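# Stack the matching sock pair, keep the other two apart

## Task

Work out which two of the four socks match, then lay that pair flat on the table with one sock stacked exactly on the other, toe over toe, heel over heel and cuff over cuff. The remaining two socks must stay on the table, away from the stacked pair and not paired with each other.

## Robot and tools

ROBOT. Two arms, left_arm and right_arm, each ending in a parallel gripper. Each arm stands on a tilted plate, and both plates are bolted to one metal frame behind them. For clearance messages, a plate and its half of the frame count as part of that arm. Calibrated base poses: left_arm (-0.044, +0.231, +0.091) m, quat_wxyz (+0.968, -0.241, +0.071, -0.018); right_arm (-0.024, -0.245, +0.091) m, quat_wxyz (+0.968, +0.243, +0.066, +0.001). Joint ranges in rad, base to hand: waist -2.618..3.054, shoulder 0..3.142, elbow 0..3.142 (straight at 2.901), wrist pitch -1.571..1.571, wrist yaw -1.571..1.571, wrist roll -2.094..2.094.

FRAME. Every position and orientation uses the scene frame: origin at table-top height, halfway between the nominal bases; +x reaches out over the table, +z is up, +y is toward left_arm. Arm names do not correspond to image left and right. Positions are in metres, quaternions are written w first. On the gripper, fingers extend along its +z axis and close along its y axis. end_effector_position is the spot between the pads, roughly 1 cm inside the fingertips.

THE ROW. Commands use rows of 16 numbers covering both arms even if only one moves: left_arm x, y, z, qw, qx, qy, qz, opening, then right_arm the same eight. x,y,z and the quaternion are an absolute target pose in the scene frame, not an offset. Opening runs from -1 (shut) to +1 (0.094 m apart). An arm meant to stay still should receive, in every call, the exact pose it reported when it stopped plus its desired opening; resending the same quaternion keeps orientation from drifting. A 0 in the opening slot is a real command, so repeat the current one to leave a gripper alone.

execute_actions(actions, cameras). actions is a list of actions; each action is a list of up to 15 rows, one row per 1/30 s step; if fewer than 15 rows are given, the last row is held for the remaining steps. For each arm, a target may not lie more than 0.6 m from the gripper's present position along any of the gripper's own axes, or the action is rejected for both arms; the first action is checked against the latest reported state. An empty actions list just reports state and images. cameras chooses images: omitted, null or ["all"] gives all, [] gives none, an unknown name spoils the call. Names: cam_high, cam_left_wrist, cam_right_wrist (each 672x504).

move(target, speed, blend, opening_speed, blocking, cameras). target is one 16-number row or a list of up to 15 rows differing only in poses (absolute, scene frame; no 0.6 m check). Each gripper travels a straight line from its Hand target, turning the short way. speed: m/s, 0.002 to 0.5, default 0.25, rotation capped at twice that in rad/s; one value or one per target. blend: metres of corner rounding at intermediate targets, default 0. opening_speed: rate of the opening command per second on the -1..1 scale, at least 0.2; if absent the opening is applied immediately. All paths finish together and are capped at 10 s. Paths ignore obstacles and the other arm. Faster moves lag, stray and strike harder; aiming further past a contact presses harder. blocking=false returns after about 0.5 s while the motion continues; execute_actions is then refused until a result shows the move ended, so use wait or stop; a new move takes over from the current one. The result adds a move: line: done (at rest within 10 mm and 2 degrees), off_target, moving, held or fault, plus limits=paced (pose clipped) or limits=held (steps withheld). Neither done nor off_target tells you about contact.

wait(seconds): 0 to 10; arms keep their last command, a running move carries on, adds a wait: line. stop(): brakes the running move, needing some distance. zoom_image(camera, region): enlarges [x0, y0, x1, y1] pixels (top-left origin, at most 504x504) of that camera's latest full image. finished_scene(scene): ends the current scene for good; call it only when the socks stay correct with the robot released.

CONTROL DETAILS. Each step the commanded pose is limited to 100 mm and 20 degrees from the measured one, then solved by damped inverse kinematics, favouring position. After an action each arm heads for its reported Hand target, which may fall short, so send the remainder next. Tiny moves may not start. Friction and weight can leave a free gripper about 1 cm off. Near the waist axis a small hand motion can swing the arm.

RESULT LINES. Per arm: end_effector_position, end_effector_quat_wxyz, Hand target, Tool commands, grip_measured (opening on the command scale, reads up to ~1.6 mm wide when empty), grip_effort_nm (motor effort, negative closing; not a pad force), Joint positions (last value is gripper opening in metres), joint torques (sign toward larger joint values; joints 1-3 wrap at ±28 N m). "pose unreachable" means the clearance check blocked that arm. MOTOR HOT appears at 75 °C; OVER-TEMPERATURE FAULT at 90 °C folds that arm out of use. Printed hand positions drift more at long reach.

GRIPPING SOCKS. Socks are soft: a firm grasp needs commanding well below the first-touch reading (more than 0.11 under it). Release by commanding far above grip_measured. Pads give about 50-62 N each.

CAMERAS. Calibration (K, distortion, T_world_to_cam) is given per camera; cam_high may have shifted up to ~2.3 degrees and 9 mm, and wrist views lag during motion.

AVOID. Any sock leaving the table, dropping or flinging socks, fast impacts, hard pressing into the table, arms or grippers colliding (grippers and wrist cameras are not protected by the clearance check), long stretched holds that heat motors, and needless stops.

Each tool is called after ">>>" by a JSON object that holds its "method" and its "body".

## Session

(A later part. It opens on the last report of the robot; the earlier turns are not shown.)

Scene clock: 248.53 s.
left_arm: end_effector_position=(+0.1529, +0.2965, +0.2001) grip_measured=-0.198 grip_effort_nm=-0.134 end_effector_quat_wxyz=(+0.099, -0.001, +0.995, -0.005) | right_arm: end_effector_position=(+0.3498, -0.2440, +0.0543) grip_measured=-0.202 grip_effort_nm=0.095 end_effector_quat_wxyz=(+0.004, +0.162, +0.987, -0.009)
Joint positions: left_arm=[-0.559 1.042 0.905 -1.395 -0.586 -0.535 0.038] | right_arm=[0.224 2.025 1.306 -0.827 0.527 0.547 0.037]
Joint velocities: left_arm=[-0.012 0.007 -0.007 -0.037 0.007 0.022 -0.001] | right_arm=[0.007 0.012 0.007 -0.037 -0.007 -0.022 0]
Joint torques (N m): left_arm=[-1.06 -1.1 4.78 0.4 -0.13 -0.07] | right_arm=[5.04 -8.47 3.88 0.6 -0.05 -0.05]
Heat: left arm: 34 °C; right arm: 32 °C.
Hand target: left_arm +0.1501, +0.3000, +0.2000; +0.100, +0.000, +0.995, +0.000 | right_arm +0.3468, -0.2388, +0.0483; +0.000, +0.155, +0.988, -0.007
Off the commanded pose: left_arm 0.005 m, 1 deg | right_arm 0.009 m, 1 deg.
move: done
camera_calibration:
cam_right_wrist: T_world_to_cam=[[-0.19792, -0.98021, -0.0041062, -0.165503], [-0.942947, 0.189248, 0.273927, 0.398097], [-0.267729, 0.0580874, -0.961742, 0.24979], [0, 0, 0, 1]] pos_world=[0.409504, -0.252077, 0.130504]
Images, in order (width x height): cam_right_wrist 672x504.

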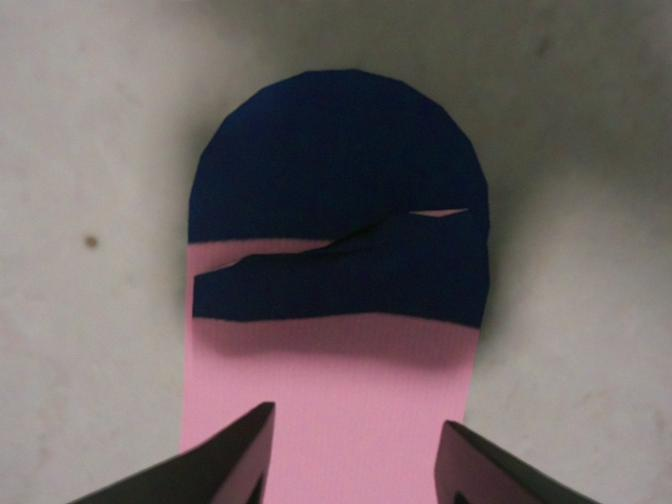

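>>> {"method": "move", "body": {"target": [[0.15,0.30,0.2,0.1,0,0.995,0,-0.2,0.345,-0.237,0.002,0,0.156,0.988,0,-0.2]], "cameras": [], "speed": 0.1}}

>>> {"method": "move", "body": {"target": [0.15,0.30,0.2,0.1,0,0.995,0,-0.2,0.345,-0.237,0.002,0,0.156,0.988,0,-1], "cameras": ["cam_right_wrist"], "opening_speed": 0.7}}

>>> {"method": "move", "body": {"target": [[0.15,0.30,0.2,0.1,0,0.995,0,-0.2,0.345,-0.237,0.07,0,0.156,0.988,0,-1]], "cameras": ["cam_right_wrist","cam_high"], "speed": 0.1}}

>>> {"method": "zoom_image", "body": {"camera": "cam_high", "region": [200, 270, 380, 390]}}

Scene clock: 254.53 s.
left_arm: end_effector_position=(+0.1529, +0.2965, +0.2001) grip_measured=-0.198 grip_effort_nm=-0.134 end_effector_quat_wxyz=(+0.099, -0.001, +0.995, -0.005) | right_arm: end_effector_position=(+0.3468, -0.2432, +0.0189) grip_measured=-0.202 grip_effort_nm=0.095 end_effector_quat_wxyz=(+0.000, +0.154, +0.988, -0.004)
Joint positions: left_arm=[-0.559 1.042 0.905 -1.395 -0.586 -0.535 0.038] | right_arm=[0.176 2.076 1.243 -0.69 0.515 0.476 0.037]
Joint velocities: left_arm=[0.007 0.007 -0.007 -0.051 0.051 -0.022 -0.001] | right_arm=[-0.007 -0.012 0.002 0.007 0.007 0.051 0.001]
Joint torques (N m): left_arm=[-1.16 -0.92 4.66 0.38 -0.15 -0.11] | right_arm=[3.95 -7.02 2.69 1.15 -0.08 -0.06]
Heat: left arm: 34 °C; right arm: 32 °C.
Hand target: left_arm +0.1501, +0.3000, +0.2000; +0.100, +0.000, +0.995, +0.000 | right_arm +0.3446, -0.2375, +0.0025; -0.001, +0.156, +0.988, -0.001
Off the commanded pose: left_arm 0.005 m, 1 deg | right_arm 0.018 m, 1 deg.
move: off_target (right_arm)
No camera images: "cameras" was empty.

Scene clock: 255.90 s.
left_arm: end_effector_position=(+0.1529, +0.2965, +0.2001) grip_measured=-0.198 grip_effort_nm=-0.144 end_effector_quat_wxyz=(+0.099, -0.001, +0.995, -0.005) | right_arm: end_effector_position=(+0.3525, -0.2395, +0.0190) grip_measured=-0.979 grip_effort_nm=-0.994 end_effector_quat_wxyz=(+0.009, +0.160, +0.987, +0.007)
Joint positions: left_arm=[-0.559 1.042 0.905 -1.395 -0.586 -0.535 0.038] | right_arm=[0.176 2.076 1.243 -0.663 0.499 0.475 0.001]
Joint velocities: left_arm=[-0.022 -0.002 -0.007 0.022 -0.066 0.051 0] | right_arm=[-0.017 -0.002 -0.007 0.007 0.051 0.022 -0.001]
Joint torques (N m): left_arm=[-0.95 -0.99 4.59 0.44 -0.15 -0.07] | right_arm=[4.01 -7.19 2.59 0.89 0.07 -0.07]
Heat: left arm: 34 °C; right arm: 32 °C.
Hand target: left_arm +0.1501, +0.3000, +0.2000; +0.100, +0.000, +0.995, +0.000 | right_arm +0.3445, -0.2372, +0.0027; -0.001, +0.156, +0.988, +0.000
Off the commanded pose: left_arm 0.005 m, 1 deg | right_arm 0.019 m, 1 deg.
move: off_target (right_arm)
camera_calibration:
cam_right_wrist: T_world_to_cam=[[-0.192772, -0.980608, -0.0353103, -0.161988], [-0.948021, 0.17684, 0.264545, 0.408444], [-0.253171, 0.0844717, -0.963727, 0.217525], [0, 0, 0, 1]] pos_world=[0.411057, -0.249451, 0.0958627]
Images, in order (width x height): cam_right_wrist 672x504.

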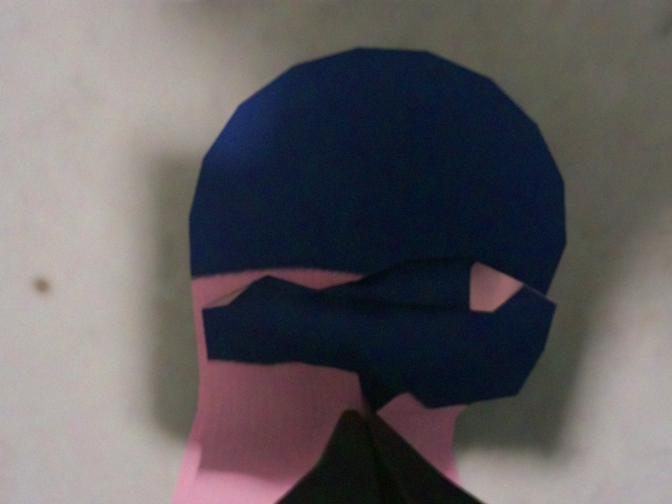

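Scene clock: 257.33 s.
left_arm: end_effector_position=(+0.1529, +0.2965, +0.2001) grip_measured=-0.198 grip_effort_nm=-0.134 end_effector_quat_wxyz=(+0.099, -0.001, +0.995, -0.005) | right_arm: end_effector_position=(+0.3367, -0.2367, +0.0557) grip_measured=-0.981 grip_effort_nm=-1.028 end_effector_quat_wxyz=(-0.015, +0.152, +0.988, -0.004)
Joint positions: left_arm=[-0.559 1.042 0.905 -1.395 -0.586 -0.535 0.038] | right_arm=[0.241 2.022 1.292 -0.863 0.503 0.563 0.001]
Joint velocities: left_arm=[0.002 -0.007 -0.002 0.007 -0.037 0.037 0] | right_arm=[0.012 -0.017 -0.007 -0.022 0.081 -0.007 0]
Joint torques (N m): left_arm=[-0.98 -1.01 4.66 0.44 -0.17 -0.07] | right_arm=[6.11 -11.62 6.31 0.11 0.04 0.12]
Heat: left arm: 34 °C; right arm: 32 °C.
Hand target: left_arm +0.1501, +0.3000, +0.2000; +0.100, +0.000, +0.995, +0.000 | right_arm +0.3444, -0.2367, +0.0700; +0.001, +0.156, +0.988, +0.001
Off the commanded pose: left_arm 0.005 m, 1 deg | right_arm 0.017 m, 2 deg.
move: off_target (right_arm)
camera_calibration:
cam_right_wrist: T_world_to_cam=[[-0.178741, -0.983815, -0.0126478, -0.167717], [-0.935742, 0.166007, 0.311174, 0.37396], [-0.304038, 0.0674547, -0.950269, 0.260988], [0, 0, 0, 1]] pos_world=[0.399302, -0.244687, 0.129521]
Images, in order (width x height): cam_high 672x504, cam_right_wrist 672x504.

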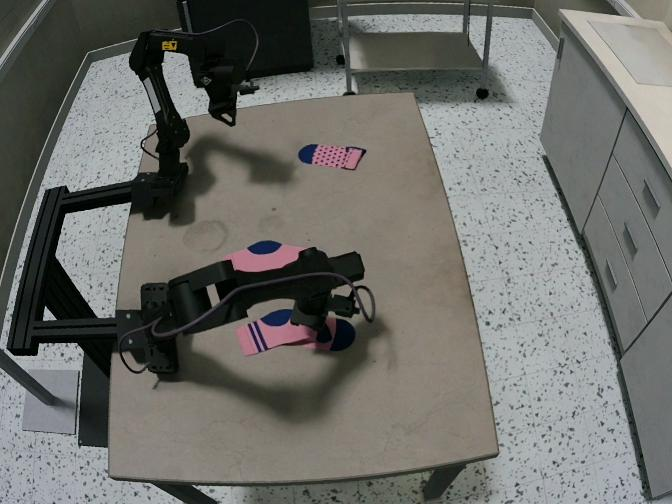

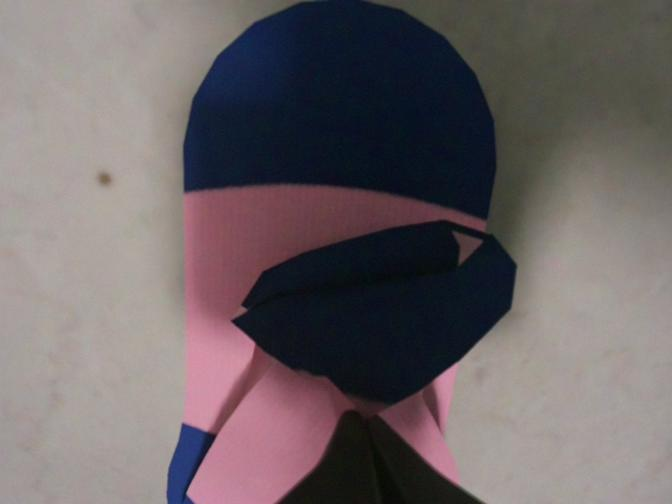

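Scaled by 2.800.

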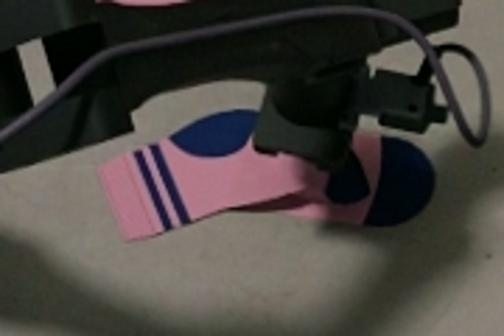

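>>> {"method": "move", "body": {"target": [[0.15,0.30,0.2,0.1,0,0.995,0,-0.2,0.335,-0.235,0.13,0,0.156,0.988,0,-1]], "cameras": ["cam_right_wrist","cam_high"], "speed": 0.12}}

>>> {"method": "zoom_image", "body": {"camera": "cam_high", "region": [200, 270, 380, 390]}}

Scene clock: 262.97 s.
left_arm: end_effector_position=(+0.1529, +0.2965, +0.2001) grip_measured=-0.198 grip_effort_nm=-0.129 end_effector_quat_wxyz=(+0.099, -0.001, +0.995, -0.005) | right_arm: end_effector_position=(+0.3284, -0.2348, +0.1157) grip_measured=-0.981 grip_effort_nm=-1.033 end_effector_quat_wxyz=(-0.015, +0.152, +0.988, -0.006)
Joint positions: left_arm=[-0.559 1.042 0.905 -1.395 -0.586 -0.535 0.038] | right_arm=[0.336 1.938 1.386 -1.094 0.503 0.672 0.001]
Joint velocities: left_arm=[0.017 0.007 0.007 -0.007 0.051 0.022 0] | right_arm=[-0.012 -0.012 -0.002 -0.022 -0.022 -0.051 -0.001]
Joint torques (N m): left_arm=[-0.99 -1.07 4.55 0.43 -0.17 -0.08] | right_arm=[5.85 -10.81 6.95 0.12 0.01 0.09]
Heat: left arm: 34 °C; right arm: 34 °C.
Hand target: left_arm +0.1501, +0.3000, +0.2000; +0.100, +0.000, +0.995, +0.000 | right_arm +0.3341, -0.2348, +0.1303; +0.000, +0.156, +0.988, +0.002
Off the commanded pose: left_arm 0.005 m, 1 deg | right_arm 0.016 m, 2 deg.
move: off_target (right_arm)
camera_calibration:
cam_right_wrist: T_world_to_cam=[[-0.177944, -0.984008, -0.00804612, -0.16743], [-0.935977, 0.166722, 0.310082, 0.347577], [-0.303782, 0.0627081, -0.950676, 0.314231], [0, 0, 0, 1]] pos_world=[0.390988, -0.242406, 0.189607]
Images, in order (width x height): cam_high 672x504, cam_right_wrist 672x504.

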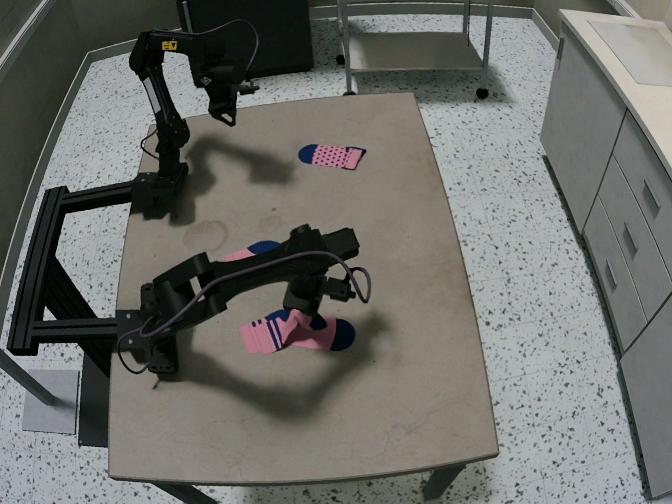

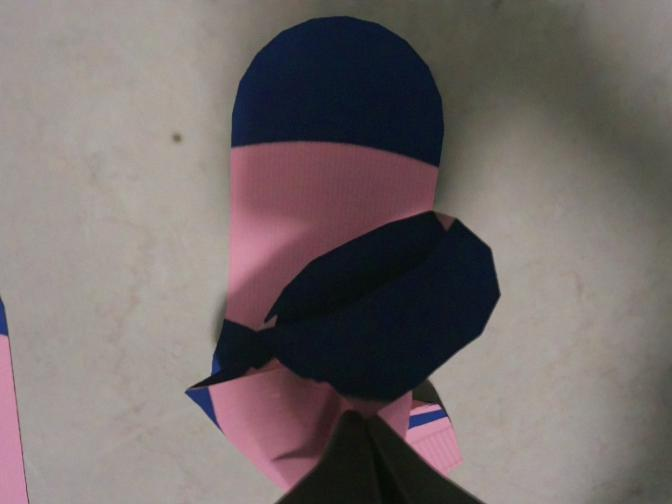

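Scaled by 2.800.

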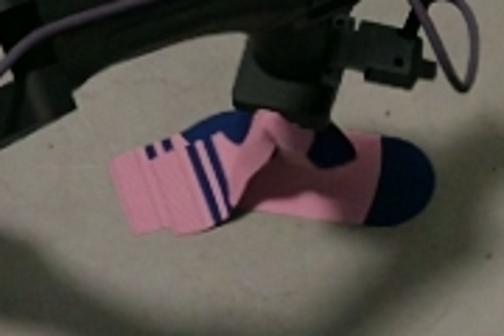

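>>> {"method": "move", "body": {"target": [[0.15,0.30,0.2,0.1,0,0.995,0,-0.2,0.36,-0.236,0.11,0,0.156,0.988,0,-1],[0.15,0.30,0.2,0.1,0,0.995,0,-0.2,0.385,-0.24,0.075,0,0.156,0.988,0,-1],[0.15,0.30,0.2,0.1,0,0.995,0,-0.2,0.38,-0.24,0.055,0,0.156,0.988,0,-1],[0.15,0.30,0.2,0.1,0,0.995,0,-0.2,0.36,-0.238,0.035,0,0.156,0.988,0,-1]], "cameras": ["cam_right_wrist","cam_high"], "speed": 0.12}}

>>> {"method": "zoom_image", "body": {"camera": "cam_high", "region": [200, 270, 380, 390]}}

Scene clock: 271.40 s.
left_arm: end_effector_position=(+0.1529, +0.2965, +0.2001) grip_measured=-0.198 grip_effort_nm=-0.134 end_effector_quat_wxyz=(+0.099, -0.001, +0.995, -0.005) | right_arm: end_effector_position=(+0.3609, -0.2382, +0.0369) grip_measured=-0.981 grip_effort_nm=-1.028 end_effector_quat_wxyz=(-0.004, +0.158, +0.987, +0.000)
Joint positions: left_arm=[-0.559 1.042 0.905 -1.395 -0.586 -0.535 0.038] | right_arm=[0.2 2.097 1.353 -0.799 0.505 0.516 0.001]
Joint velocities: left_arm=[0.002 -0.012 0.007 0.022 -0.022 0.037 0] | right_arm=[-0.012 -0.002 -0.022 0.066 0.022 -0.037 0]
Joint torques (N m): left_arm=[-1.16 -0.94 4.74 0.44 -0.14 -0.1] | right_arm=[4.9 -10.36 3.74 0.53 0.06 -0.06]
Heat: left arm: 34 °C; right arm: 35 °C.
Hand target: left_arm +0.1501, +0.3000, +0.2000; +0.100, +0.000, +0.995, +0.000 | right_arm +0.3605, -0.2386, +0.0348; -0.001, +0.156, +0.988, -0.002
Off the commanded pose: left_arm 0.005 m, 1 deg | right_arm 0.002 m, 1 deg.
move: done
camera_calibration:
cam_right_wrist: T_world_to_cam=[[-0.189701, -0.98163, -0.0203806, -0.16042], [-0.94078, 0.175788, 0.289881, 0.407633], [-0.280974, 0.0741644, -0.956846, 0.244103], [0, 0, 0, 1]] pos_world=[0.421648, -0.247234, 0.112134]
Images, in order (width x height): cam_high 672x504, cam_right_wrist 672x504.

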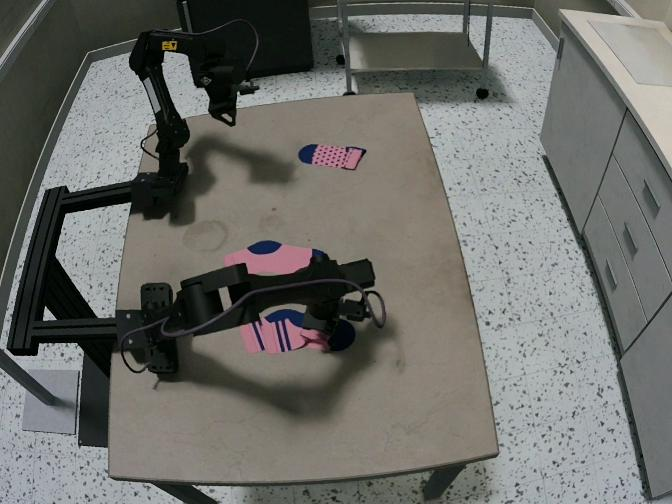

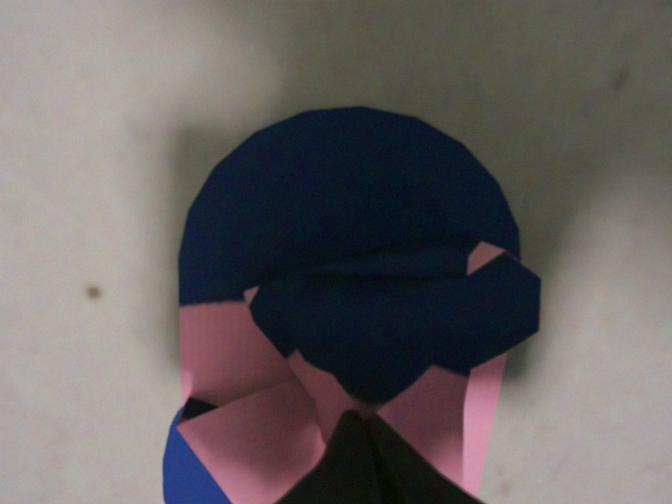

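Scaled by 2.800.

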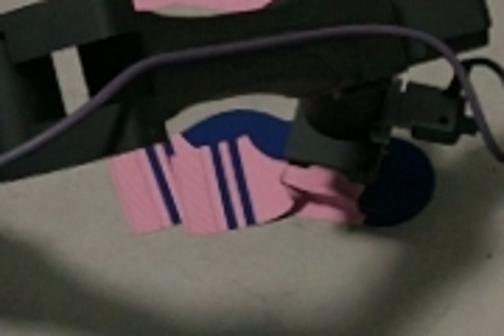

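>>> {"method": "execute_actions", "body": {"actions": []}}

>>> {"method": "zoom_image", "body": {"camera": "cam_high", "region": [180, 240, 420, 420]}}

Scene clock: 285.87 s.
left_arm: end_effector_position=(+0.1529, +0.2965, +0.2001) grip_measured=-0.198 grip_effort_nm=-0.129 end_effector_quat_wxyz=(+0.099, -0.001, +0.995, -0.005) | right_arm: end_effector_position=(+0.3612, -0.2382, +0.0369) grip_measured=-0.981 grip_effort_nm=-1.028 end_effector_quat_wxyz=(-0.003, +0.158, +0.987, +0.000)
Joint positions: left_arm=[-0.559 1.042 0.905 -1.395 -0.586 -0.535 0.038] | right_arm=[0.2 2.097 1.353 -0.797 0.505 0.515 0.001]
Joint velocities: left_arm=[0.007 0.012 -0.017 -0.022 -0.007 -0.007 0] | right_arm=[-0.017 -0.007 -0.002 0.051 -0.095 -0.066 0]
Joint torques (N m): left_arm=[-0.98 -1.05 4.77 0.39 -0.15 -0.03] | right_arm=[4.9 -10.35 3.75 0.55 0.05 -0.07]
Heat: left arm: 34 °C; right arm: 34 °C.
Hand target: left_arm +0.1501, +0.3000, +0.2000; +0.100, +0.000, +0.995, +0.000 | right_arm +0.3605, -0.2385, +0.0348; -0.001, +0.156, +0.988, -0.002
Tool commands: left_gripper/opening=-0.2 right_gripper/opening=-1.0
Off the commanded pose: left_arm 0.005 m, 1 deg | right_arm 0.002 m, 0 deg.
camera_calibration:
cam_left_wrist: T_world_to_cam=[[0.116586, -0.992532, 0.0358772, 0.27082], [-0.991631, -0.114311, 0.060012, 0.216891], [-0.0554627, -0.0425735, -0.997553, 0.307306], [0, 0, 0, 1]] pos_world=[0.200546, 0.306674, 0.283822]
cam_right_wrist: T_world_to_cam=[[-0.190027, -0.981557, -0.0208844, -0.160135], [-0.941096, 0.176051, 0.288695, 0.408161], [-0.279694, 0.0745141, -0.957193, 0.243824], [0, 0, 0, 1]] pos_world=[0.421885, -0.247207, 0.112209]

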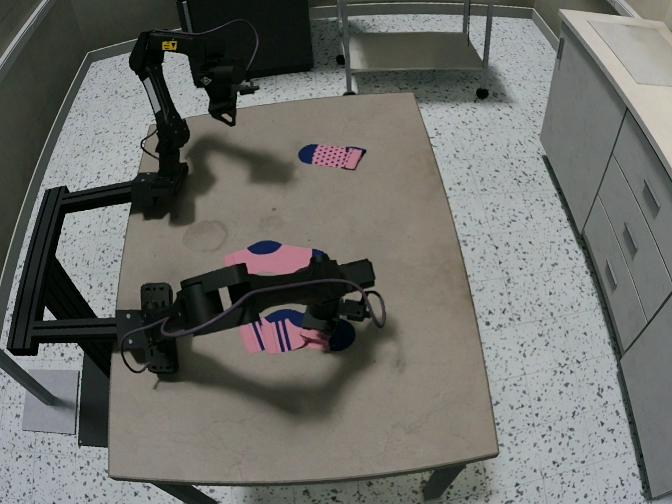

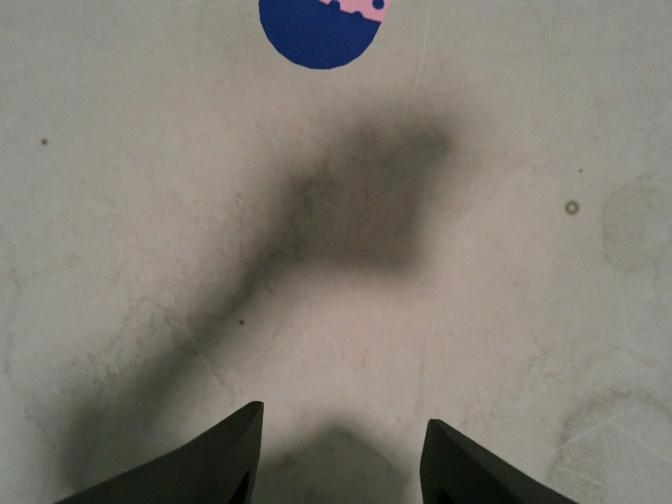

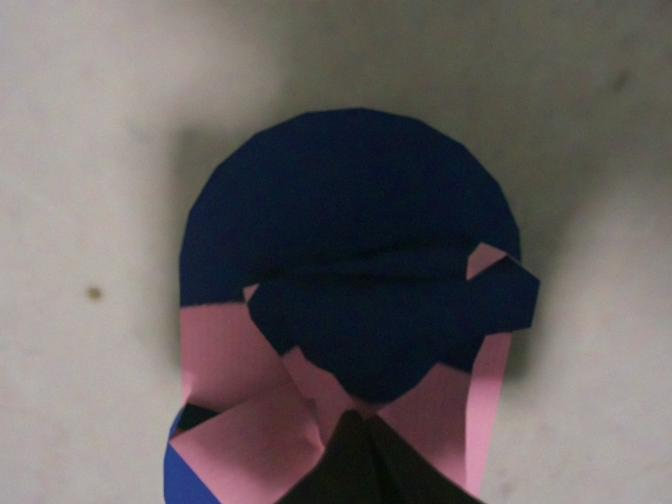

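Scaled by 2.100.

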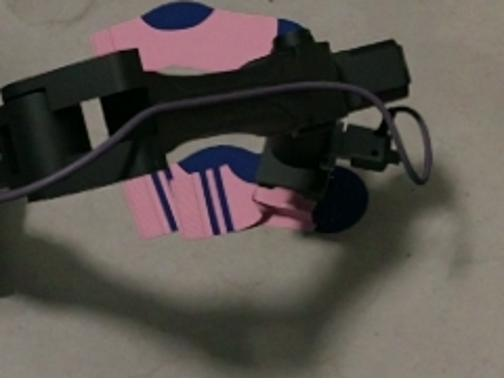

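>>> {"method": "move", "body": {"target": [[0.15,0.30,0.2,0.1,0,0.995,0,-0.2,0.33,-0.24,0.16,0,0.156,0.988,0,-1],[0.15,0.30,0.2,0.1,0,0.995,0,-0.2,0.33,-0.24,0.30,0.1,0.156,0.98,0,-1]], "blend": 0.02}}

>>> {"method": "zoom_image", "body": {"camera": "cam_high", "region": [180, 200, 420, 380]}}

Scene clock: 292.77 s.
left_arm: end_effector_position=(+0.1529, +0.2965, +0.2001) grip_measured=-0.198 grip_effort_nm=-0.139 end_effector_quat_wxyz=(+0.099, -0.001, +0.995, -0.005) | right_arm: end_effector_position=(+0.3281, -0.2346, +0.2913) grip_measured=-0.981 grip_effort_nm=-1.023 end_effector_quat_wxyz=(+0.107, +0.153, +0.982, +0.018)
Joint positions: left_arm=[-0.559 1.042 0.905 -1.395 -0.586 -0.535 0.038] | right_arm=[0.631 1.804 1.792 -1.548 0.599 0.886 0.001]
Joint velocities: left_arm=[0.007 -0.022 -0.002 -0.007 0.051 -0.022 -0.001] | right_arm=[0.002 0.017 -0.012 -0.022 0.066 0.007 0]
Joint torques (N m): left_arm=[-1.01 -1.09 4.57 0.43 -0.14 -0.07] | right_arm=[4.72 -7.51 6.64 0.53 0.2 0.08]
Heat: left arm: 34 °C; right arm: 34 °C.
Hand target: left_arm +0.1501, +0.3000, +0.2000; +0.100, +0.000, +0.995, +0.000 | right_arm +0.3272, -0.2394, +0.3008; +0.118, +0.157, +0.980, +0.020
Off the commanded pose: left_arm 0.005 m, 1 deg | right_arm 0.010 m, 2 deg.
joint sent to its limit (right arm) — joint 4 (wrist pitch), lower limit. The joint targets are off in orientation, not in position.
move: done
camera_calibration:
cam_left_wrist: T_world_to_cam=[[0.116586, -0.992532, 0.0358772, 0.27082], [-0.991631, -0.114311, 0.060012, 0.216891], [-0.0554627, -0.0425735, -0.997553, 0.307306], [0, 0, 0, 1]] pos_world=[0.200546, 0.306674, 0.283822]
cam_right_wrist: T_world_to_cam=[[-0.17301, -0.982924, -0.062667, -0.151381], [-0.983113, 0.168491, 0.0714076, 0.378229], [-0.0596295, 0.073963, -0.995477, 0.416613], [0, 0, 0, 1]] pos_world=[0.370494, -0.243338, 0.378234]

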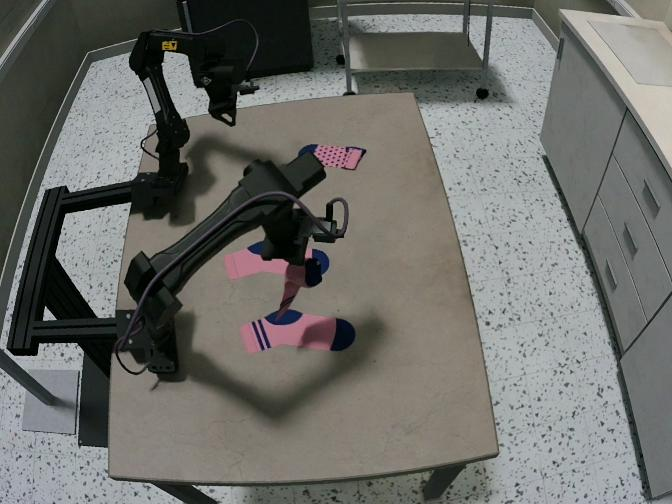

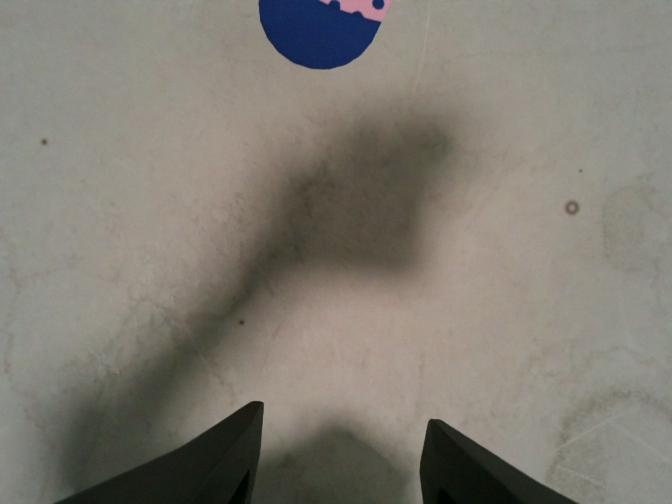

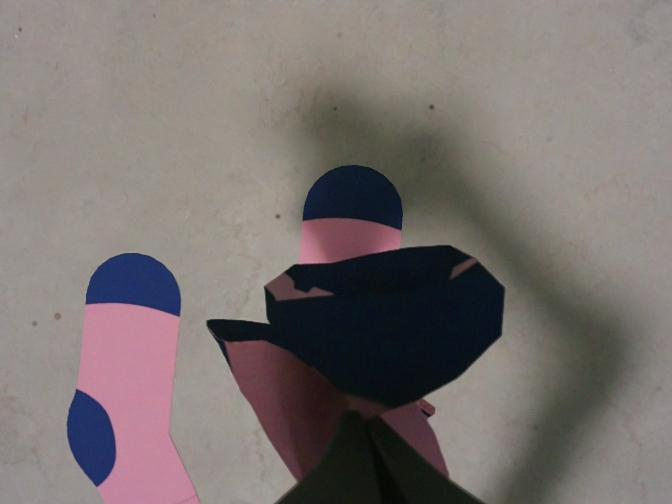

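Scaled by 2.100.

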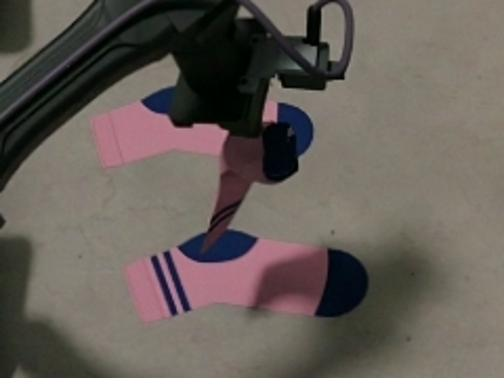

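>>> {"method": "move", "body": {"target": [[0.15,0.30,0.2,0.1,0,0.995,0,-0.2,0.22,-0.22,0.29,0.15,0.156,0.976,0,-1],[0.15,0.30,0.2,0.1,0,0.995,0,-0.2,0.13,-0.225,0.28,0.2,0.156,0.967,0,-1]], "blend": 0.02}}

>>> {"method": "zoom_image", "body": {"camera": "cam_high", "region": [120, 200, 360, 380]}}

Scene clock: 299.83 s.
left_arm: end_effector_position=(+0.1529, +0.2965, +0.2001) grip_measured=-0.198 grip_effort_nm=-0.129 end_effector_quat_wxyz=(+0.099, -0.001, +0.995, -0.005) | right_arm: end_effector_position=(+0.1327, -0.2184, +0.2844) grip_measured=-0.981 grip_effort_nm=-1.018 end_effector_quat_wxyz=(+0.193, +0.134, +0.963, +0.134)
Joint positions: left_arm=[-0.559 1.042 0.905 -1.395 -0.586 -0.535 0.038] | right_arm=[1.329 1.187 1.061 -1.557 0.599 1.522 0.001]
Joint velocities: left_arm=[-0.007 -0.012 -0.007 0.037 -0.066 -0.051 0] | right_arm=[-0.007 0.012 -0.007 -0.022 0.007 -0.007 0.001]
Joint torques (N m): left_arm=[-1.05 -0.92 4.64 0.45 -0.13 -0.09] | right_arm=[1.22 0.94 4.27 0.93 0.2 0.09]
Heat: left arm: 34 °C; right arm: 34 °C.
Hand target: left_arm +0.1501, +0.3000, +0.2000; +0.100, +0.000, +0.995, +0.000 | right_arm +0.1304, -0.2220, +0.2801; +0.193, +0.132, +0.964, +0.126
Off the commanded pose: left_arm 0.005 m, 1 deg | right_arm 0.008 m, 16 deg.
joint sent to its limit (right arm) — joint 4 (wrist pitch), lower limit. The joint targets are off in orientation, not in position.
move: off_target (right_arm)
camera_calibration:
cam_left_wrist: T_world_to_cam=[[0.116586, -0.992532, 0.0358772, 0.27082], [-0.991631, -0.114311, 0.060012, 0.216891], [-0.0554627, -0.0425735, -0.997553, 0.307306], [0, 0, 0, 1]] pos_world=[0.200546, 0.306674, 0.283822]
cam_right_wrist: T_world_to_cam=[[-0.0842531, -0.955455, -0.282854, -0.112794], [-0.987004, 0.119003, -0.107984, 0.224655], [0.136834, 0.27008, -0.953065, 0.401645], [0, 0, 0, 1]] pos_world=[0.157273, -0.24298, 0.375149]

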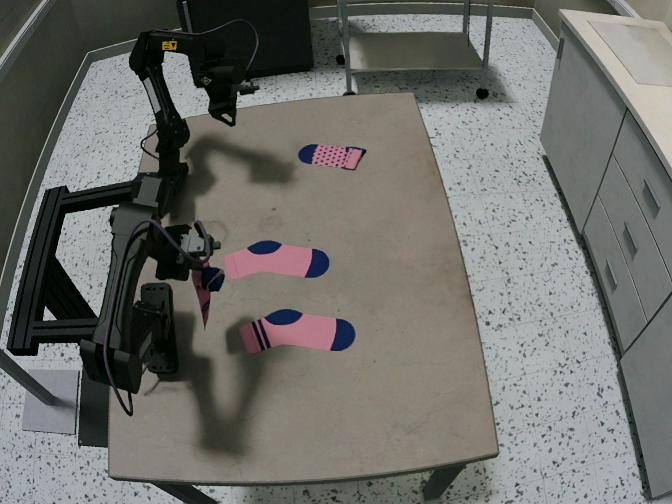

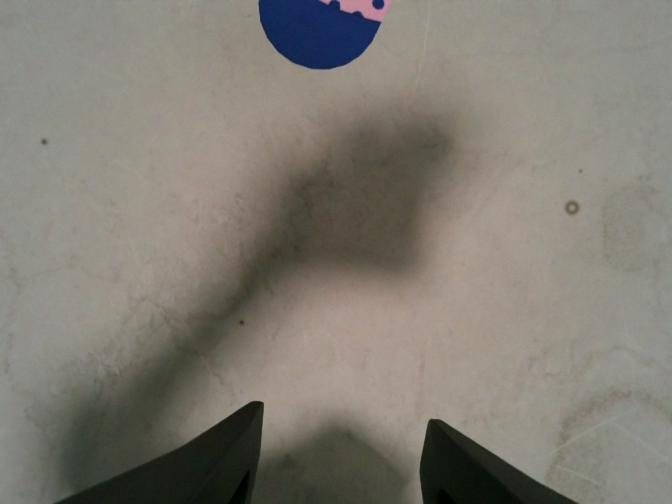

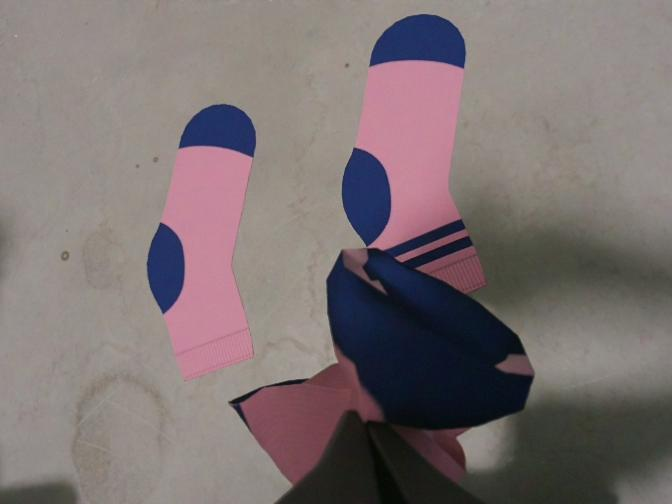

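Scaled by 2.100.

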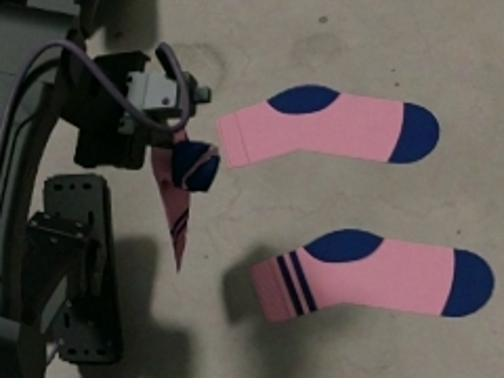

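>>> {"method": "move", "body": {"target": [[0.15,0.30,0.2,0.1,0,0.995,0,-0.2,0.135,-0.232,0.225,0.15,0.1,0.98,0,-1],[0.15,0.30,0.2,0.1,0,0.995,0,-0.2,0.16,-0.232,0.2,0.1,0.05,0.99,0,-1],[0.15,0.30,0.2,0.1,0,0.995,0,-0.2,0.21,-0.232,0.165,0,0.05,0.998,0,-1],[0.15,0.30,0.2,0.1,0,0.995,0,-0.2,0.27,-0.23,0.13,0,0.05,0.998,0,-1],[0.15,0.30,0.2,0.1,0,0.995,0,-0.2,0.33,-0.232,0.1,0,0.1,0.995,0,-1],[0.15,0.30,0.2,0.1,0,0.995,0,-0.2,0.37,-0.235,0.075,0,0.12,0.993,0,-1],[0.15,0.30,0.2,0.1,0,0.995,0,-0.2,0.365,-0.236,0.055,0,0.12,0.993,0,-1],[0.15,0.30,0.2,0.1,0,0.995,0,-0.2,0.335,-0.236,0.025,0,0.12,0.993,0,-1]], "blend": [0.01,0.01,0.01,0.01,0.01,0.005,0.005,0], "speed": 0.12}}

>>> {"method": "zoom_image", "body": {"camera": "cam_high", "region": [180, 240, 420, 420]}}

>>> {"method": "zoom_image", "body": {"camera": "cam_right_wrist", "region": [130, 80, 600, 504]}}

Scene clock: 313.00 s.
left_arm: end_effector_position=(+0.1529, +0.2965, +0.2001) grip_measured=-0.198 grip_effort_nm=-0.134 end_effector_quat_wxyz=(+0.099, -0.001, +0.995, -0.005) | right_arm: end_effector_position=(+0.3377, -0.2368, +0.0221) grip_measured=-0.981 grip_effort_nm=-1.028 end_effector_quat_wxyz=(-0.004, +0.119, +0.993, -0.014)
Joint positions: left_arm=[-0.559 1.042 0.905 -1.395 -0.586 -0.535 0.038] | right_arm=[0.206 2.073 1.226 -0.71 0.531 0.45 0.001]
Joint velocities: left_arm=[-0.012 0.002 -0.012 -0.051 -0.081 0.037 0] | right_arm=[0.017 0.002 -0.007 -0.007 0.066 -0.051 0]
Joint torques (N m): left_arm=[-0.99 -0.98 4.63 0.41 -0.15 -0.04] | right_arm=[4.67 -10.58 3.36 0.53 0.09 -0.07]
Heat: left arm: 34 °C; right arm: 33 °C.
Hand target: left_arm +0.1501, +0.3000, +0.2000; +0.100, +0.000, +0.995, +0.000 | right_arm +0.3386, -0.2386, +0.0226; +0.003, +0.120, +0.993, -0.015
Off the commanded pose: left_arm 0.005 m, 1 deg | right_arm 0.004 m, 2 deg.
move: done
camera_calibration:
cam_left_wrist: T_world_to_cam=[[0.116586, -0.992532, 0.0358772, 0.27082], [-0.991631, -0.114311, 0.060012, 0.216891], [-0.0554627, -0.0425735, -0.997553, 0.307306], [0, 0, 0, 1]] pos_world=[0.200546, 0.306674, 0.283822]
cam_right_wrist: T_world_to_cam=[[-0.11286, -0.993588, 0.00681679, -0.193078], [-0.950477, 0.109958, 0.290693, 0.377509], [-0.289579, 0.0263284, -0.956792, 0.214907], [0, 0, 0, 1]] pos_world=[0.399256, -0.239008, 0.0971979]

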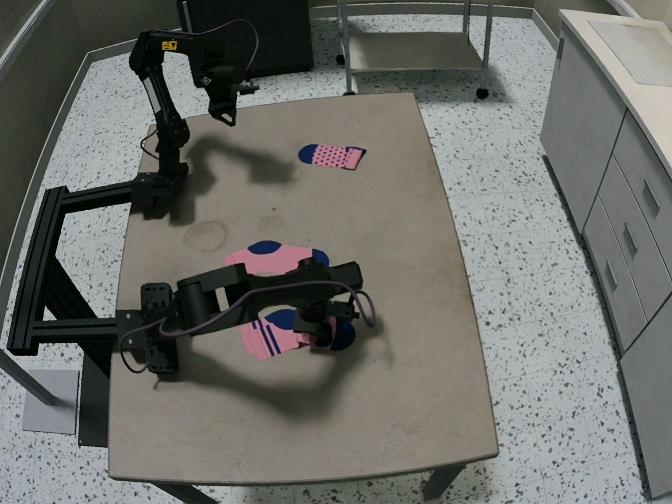

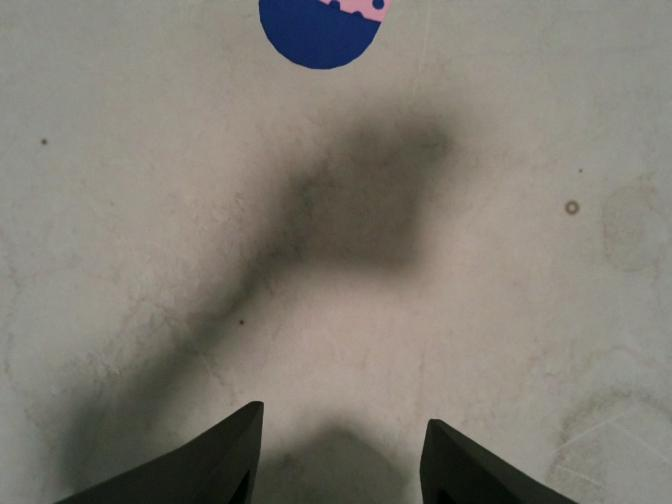

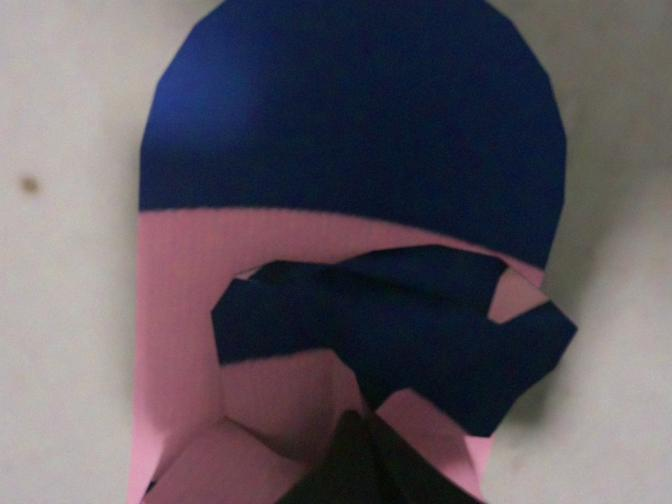

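Scaled by 2.100.

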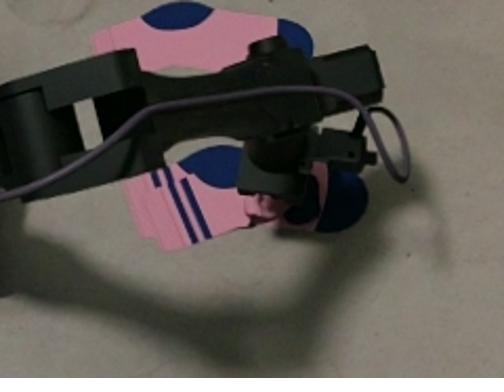

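Scaled by 1.072.

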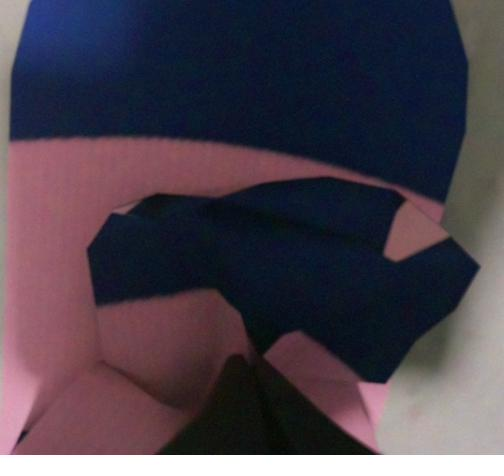

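>>> {"method": "move", "body": {"target": [0.15,0.30,0.2,0.1,0,0.995,0,-0.2,0.337,-0.237,0.024,0,0.12,0.993,0,-0.2], "opening_speed": 0.7, "cameras": []}}

>>> {"method": "move", "body": {"target": [[0.15,0.30,0.2,0.1,0,0.995,0,-0.2,0.337,-0.237,0.09,0,0.12,0.993,0,-0.2],[0.15,0.30,0.2,0.1,0,0.995,0,-0.2,0.27,-0.24,0.26,0.15,0,0.98,0,-0.2]], "speed": 0.2}}

>>> {"method": "zoom_image", "body": {"camera": "cam_right_wrist", "region": [180, 80, 560, 460]}}

Scene clock: 317.47 s.
left_arm: end_effector_position=(+0.1529, +0.2965, +0.2001) grip_measured=-0.198 grip_effort_nm=-0.134 end_effector_quat_wxyz=(+0.099, -0.001, +0.995, -0.005) | right_arm: end_effector_position=(+0.3378, -0.2352, +0.0212) grip_measured=-0.202 grip_effort_nm=0.100 end_effector_quat_wxyz=(-0.007, +0.118, +0.993, -0.006)
Joint positions: left_arm=[-0.559 1.042 0.905 -1.395 -0.586 -0.535 0.038] | right_arm=[0.201 2.073 1.226 -0.706 0.514 0.44 0.037]
Joint velocities: left_arm=[-0.002 0.012 0.012 0.007 -0.007 -0.007 0] | right_arm=[-0.002 -0.007 -0.002 -0.051 -0.037 0.037 0.001]
Joint torques (N m): left_arm=[-1.03 -1.03 4.63 0.47 -0.14 -0.1] | right_arm=[4.53 -11.82 2.82 0.53 -0.07 -0.07]
Heat: left arm: 34 °C; right arm: 34 °C.
Hand target: left_arm +0.1501, +0.3000, +0.2000; +0.100, +0.000, +0.995, +0.000 | right_arm +0.3370, -0.2370, +0.0240; -0.001, +0.120, +0.993, +0.000
Off the commanded pose: left_arm 0.005 m, 1 deg | right_arm 0.003 m, 1 deg.
move: done
No camera images: "cameras" was empty.

Scene clock: 319.70 s.
left_arm: end_effector_position=(+0.1529, +0.2965, +0.2001) grip_measured=-0.198 grip_effort_nm=-0.139 end_effector_quat_wxyz=(+0.099, -0.001, +0.995, -0.005) | right_arm: end_effector_position=(+0.2653, -0.2365, +0.2512) grip_measured=-0.202 grip_effort_nm=0.100 end_effector_quat_wxyz=(+0.140, -0.002, +0.990, +0.005)
Joint positions: left_arm=[-0.559 1.042 0.905 -1.395 -0.586 -0.535 0.038] | right_arm=[0.708 1.513 1.292 -1.324 0.629 0.626 0.037]
Joint velocities: left_arm=[0.007 0.032 -0.017 0.007 -0.066 0.051 0.001] | right_arm=[0.012 0.012 -0.007 -0.007 0.037 -0.007 0]
Joint torques (N m): left_arm=[-1.01 -1.07 4.64 0.43 -0.16 -0.04] | right_arm=[3.71 -4.48 7.72 0.58 0.22 0.09]
Heat: left arm: 34 °C; right arm: 34 °C.
Hand target: left_arm +0.1501, +0.3000, +0.2000; +0.100, +0.000, +0.995, +0.000 | right_arm +0.2675, -0.2394, +0.2619; +0.153, +0.003, +0.988, +0.008
Off the commanded pose: left_arm 0.005 m, 1 deg | right_arm 0.011 m, 1 deg.
move: off_target (right_arm)
camera_calibration:
cam_left_wrist: T_world_to_cam=[[0.116586, -0.992532, 0.0358772, 0.27082], [-0.991631, -0.114311, 0.060012, 0.216891], [-0.0554627, -0.0425735, -0.997553, 0.307306], [0, 0, 0, 1]] pos_world=[0.200546, 0.306674, 0.283822]
cam_right_wrist: T_world_to_cam=[[0.132111, -0.99122, 0.00541223, -0.266571], [-0.991224, -0.132083, 0.00534692, 0.26732], [-0.00458512, -0.00607112, -0.999971, 0.34076], [0, 0, 0, 1]] pos_world=[0.301754, -0.226854, 0.340763]

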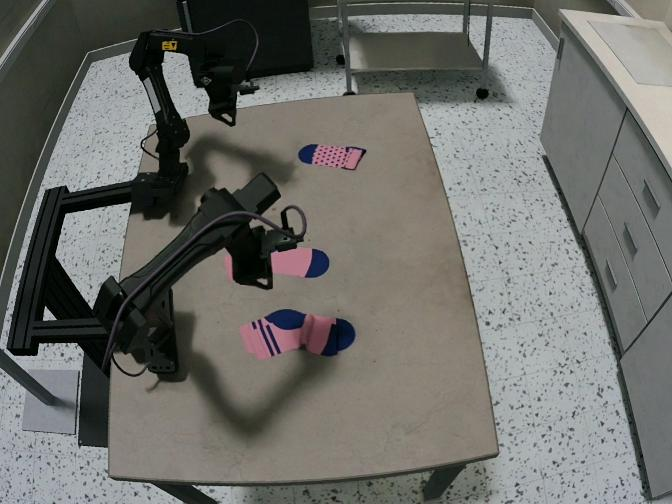

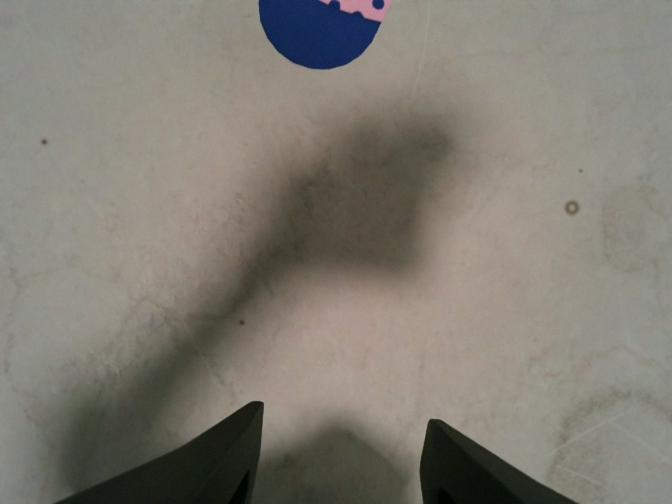

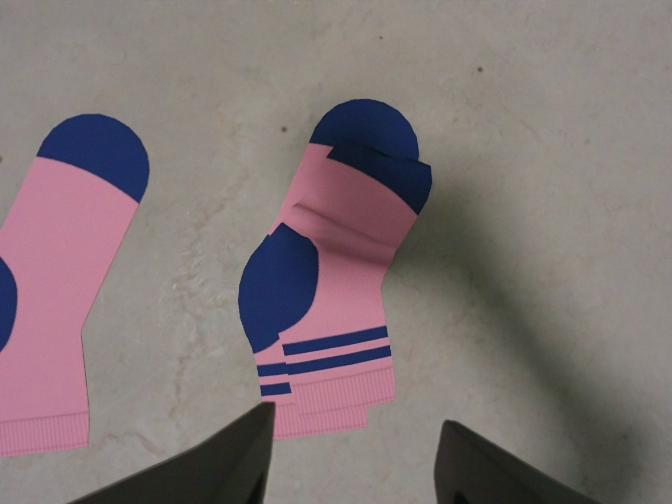

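Scaled by 1.326.

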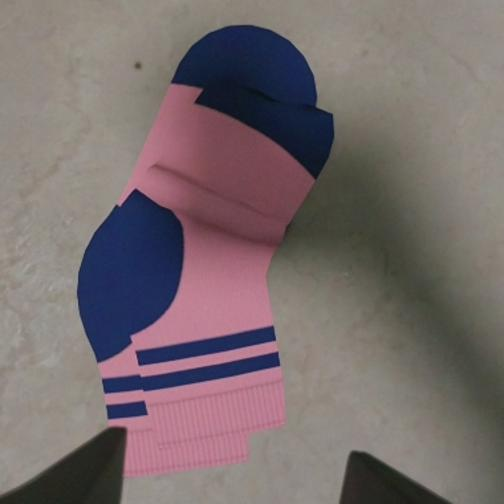

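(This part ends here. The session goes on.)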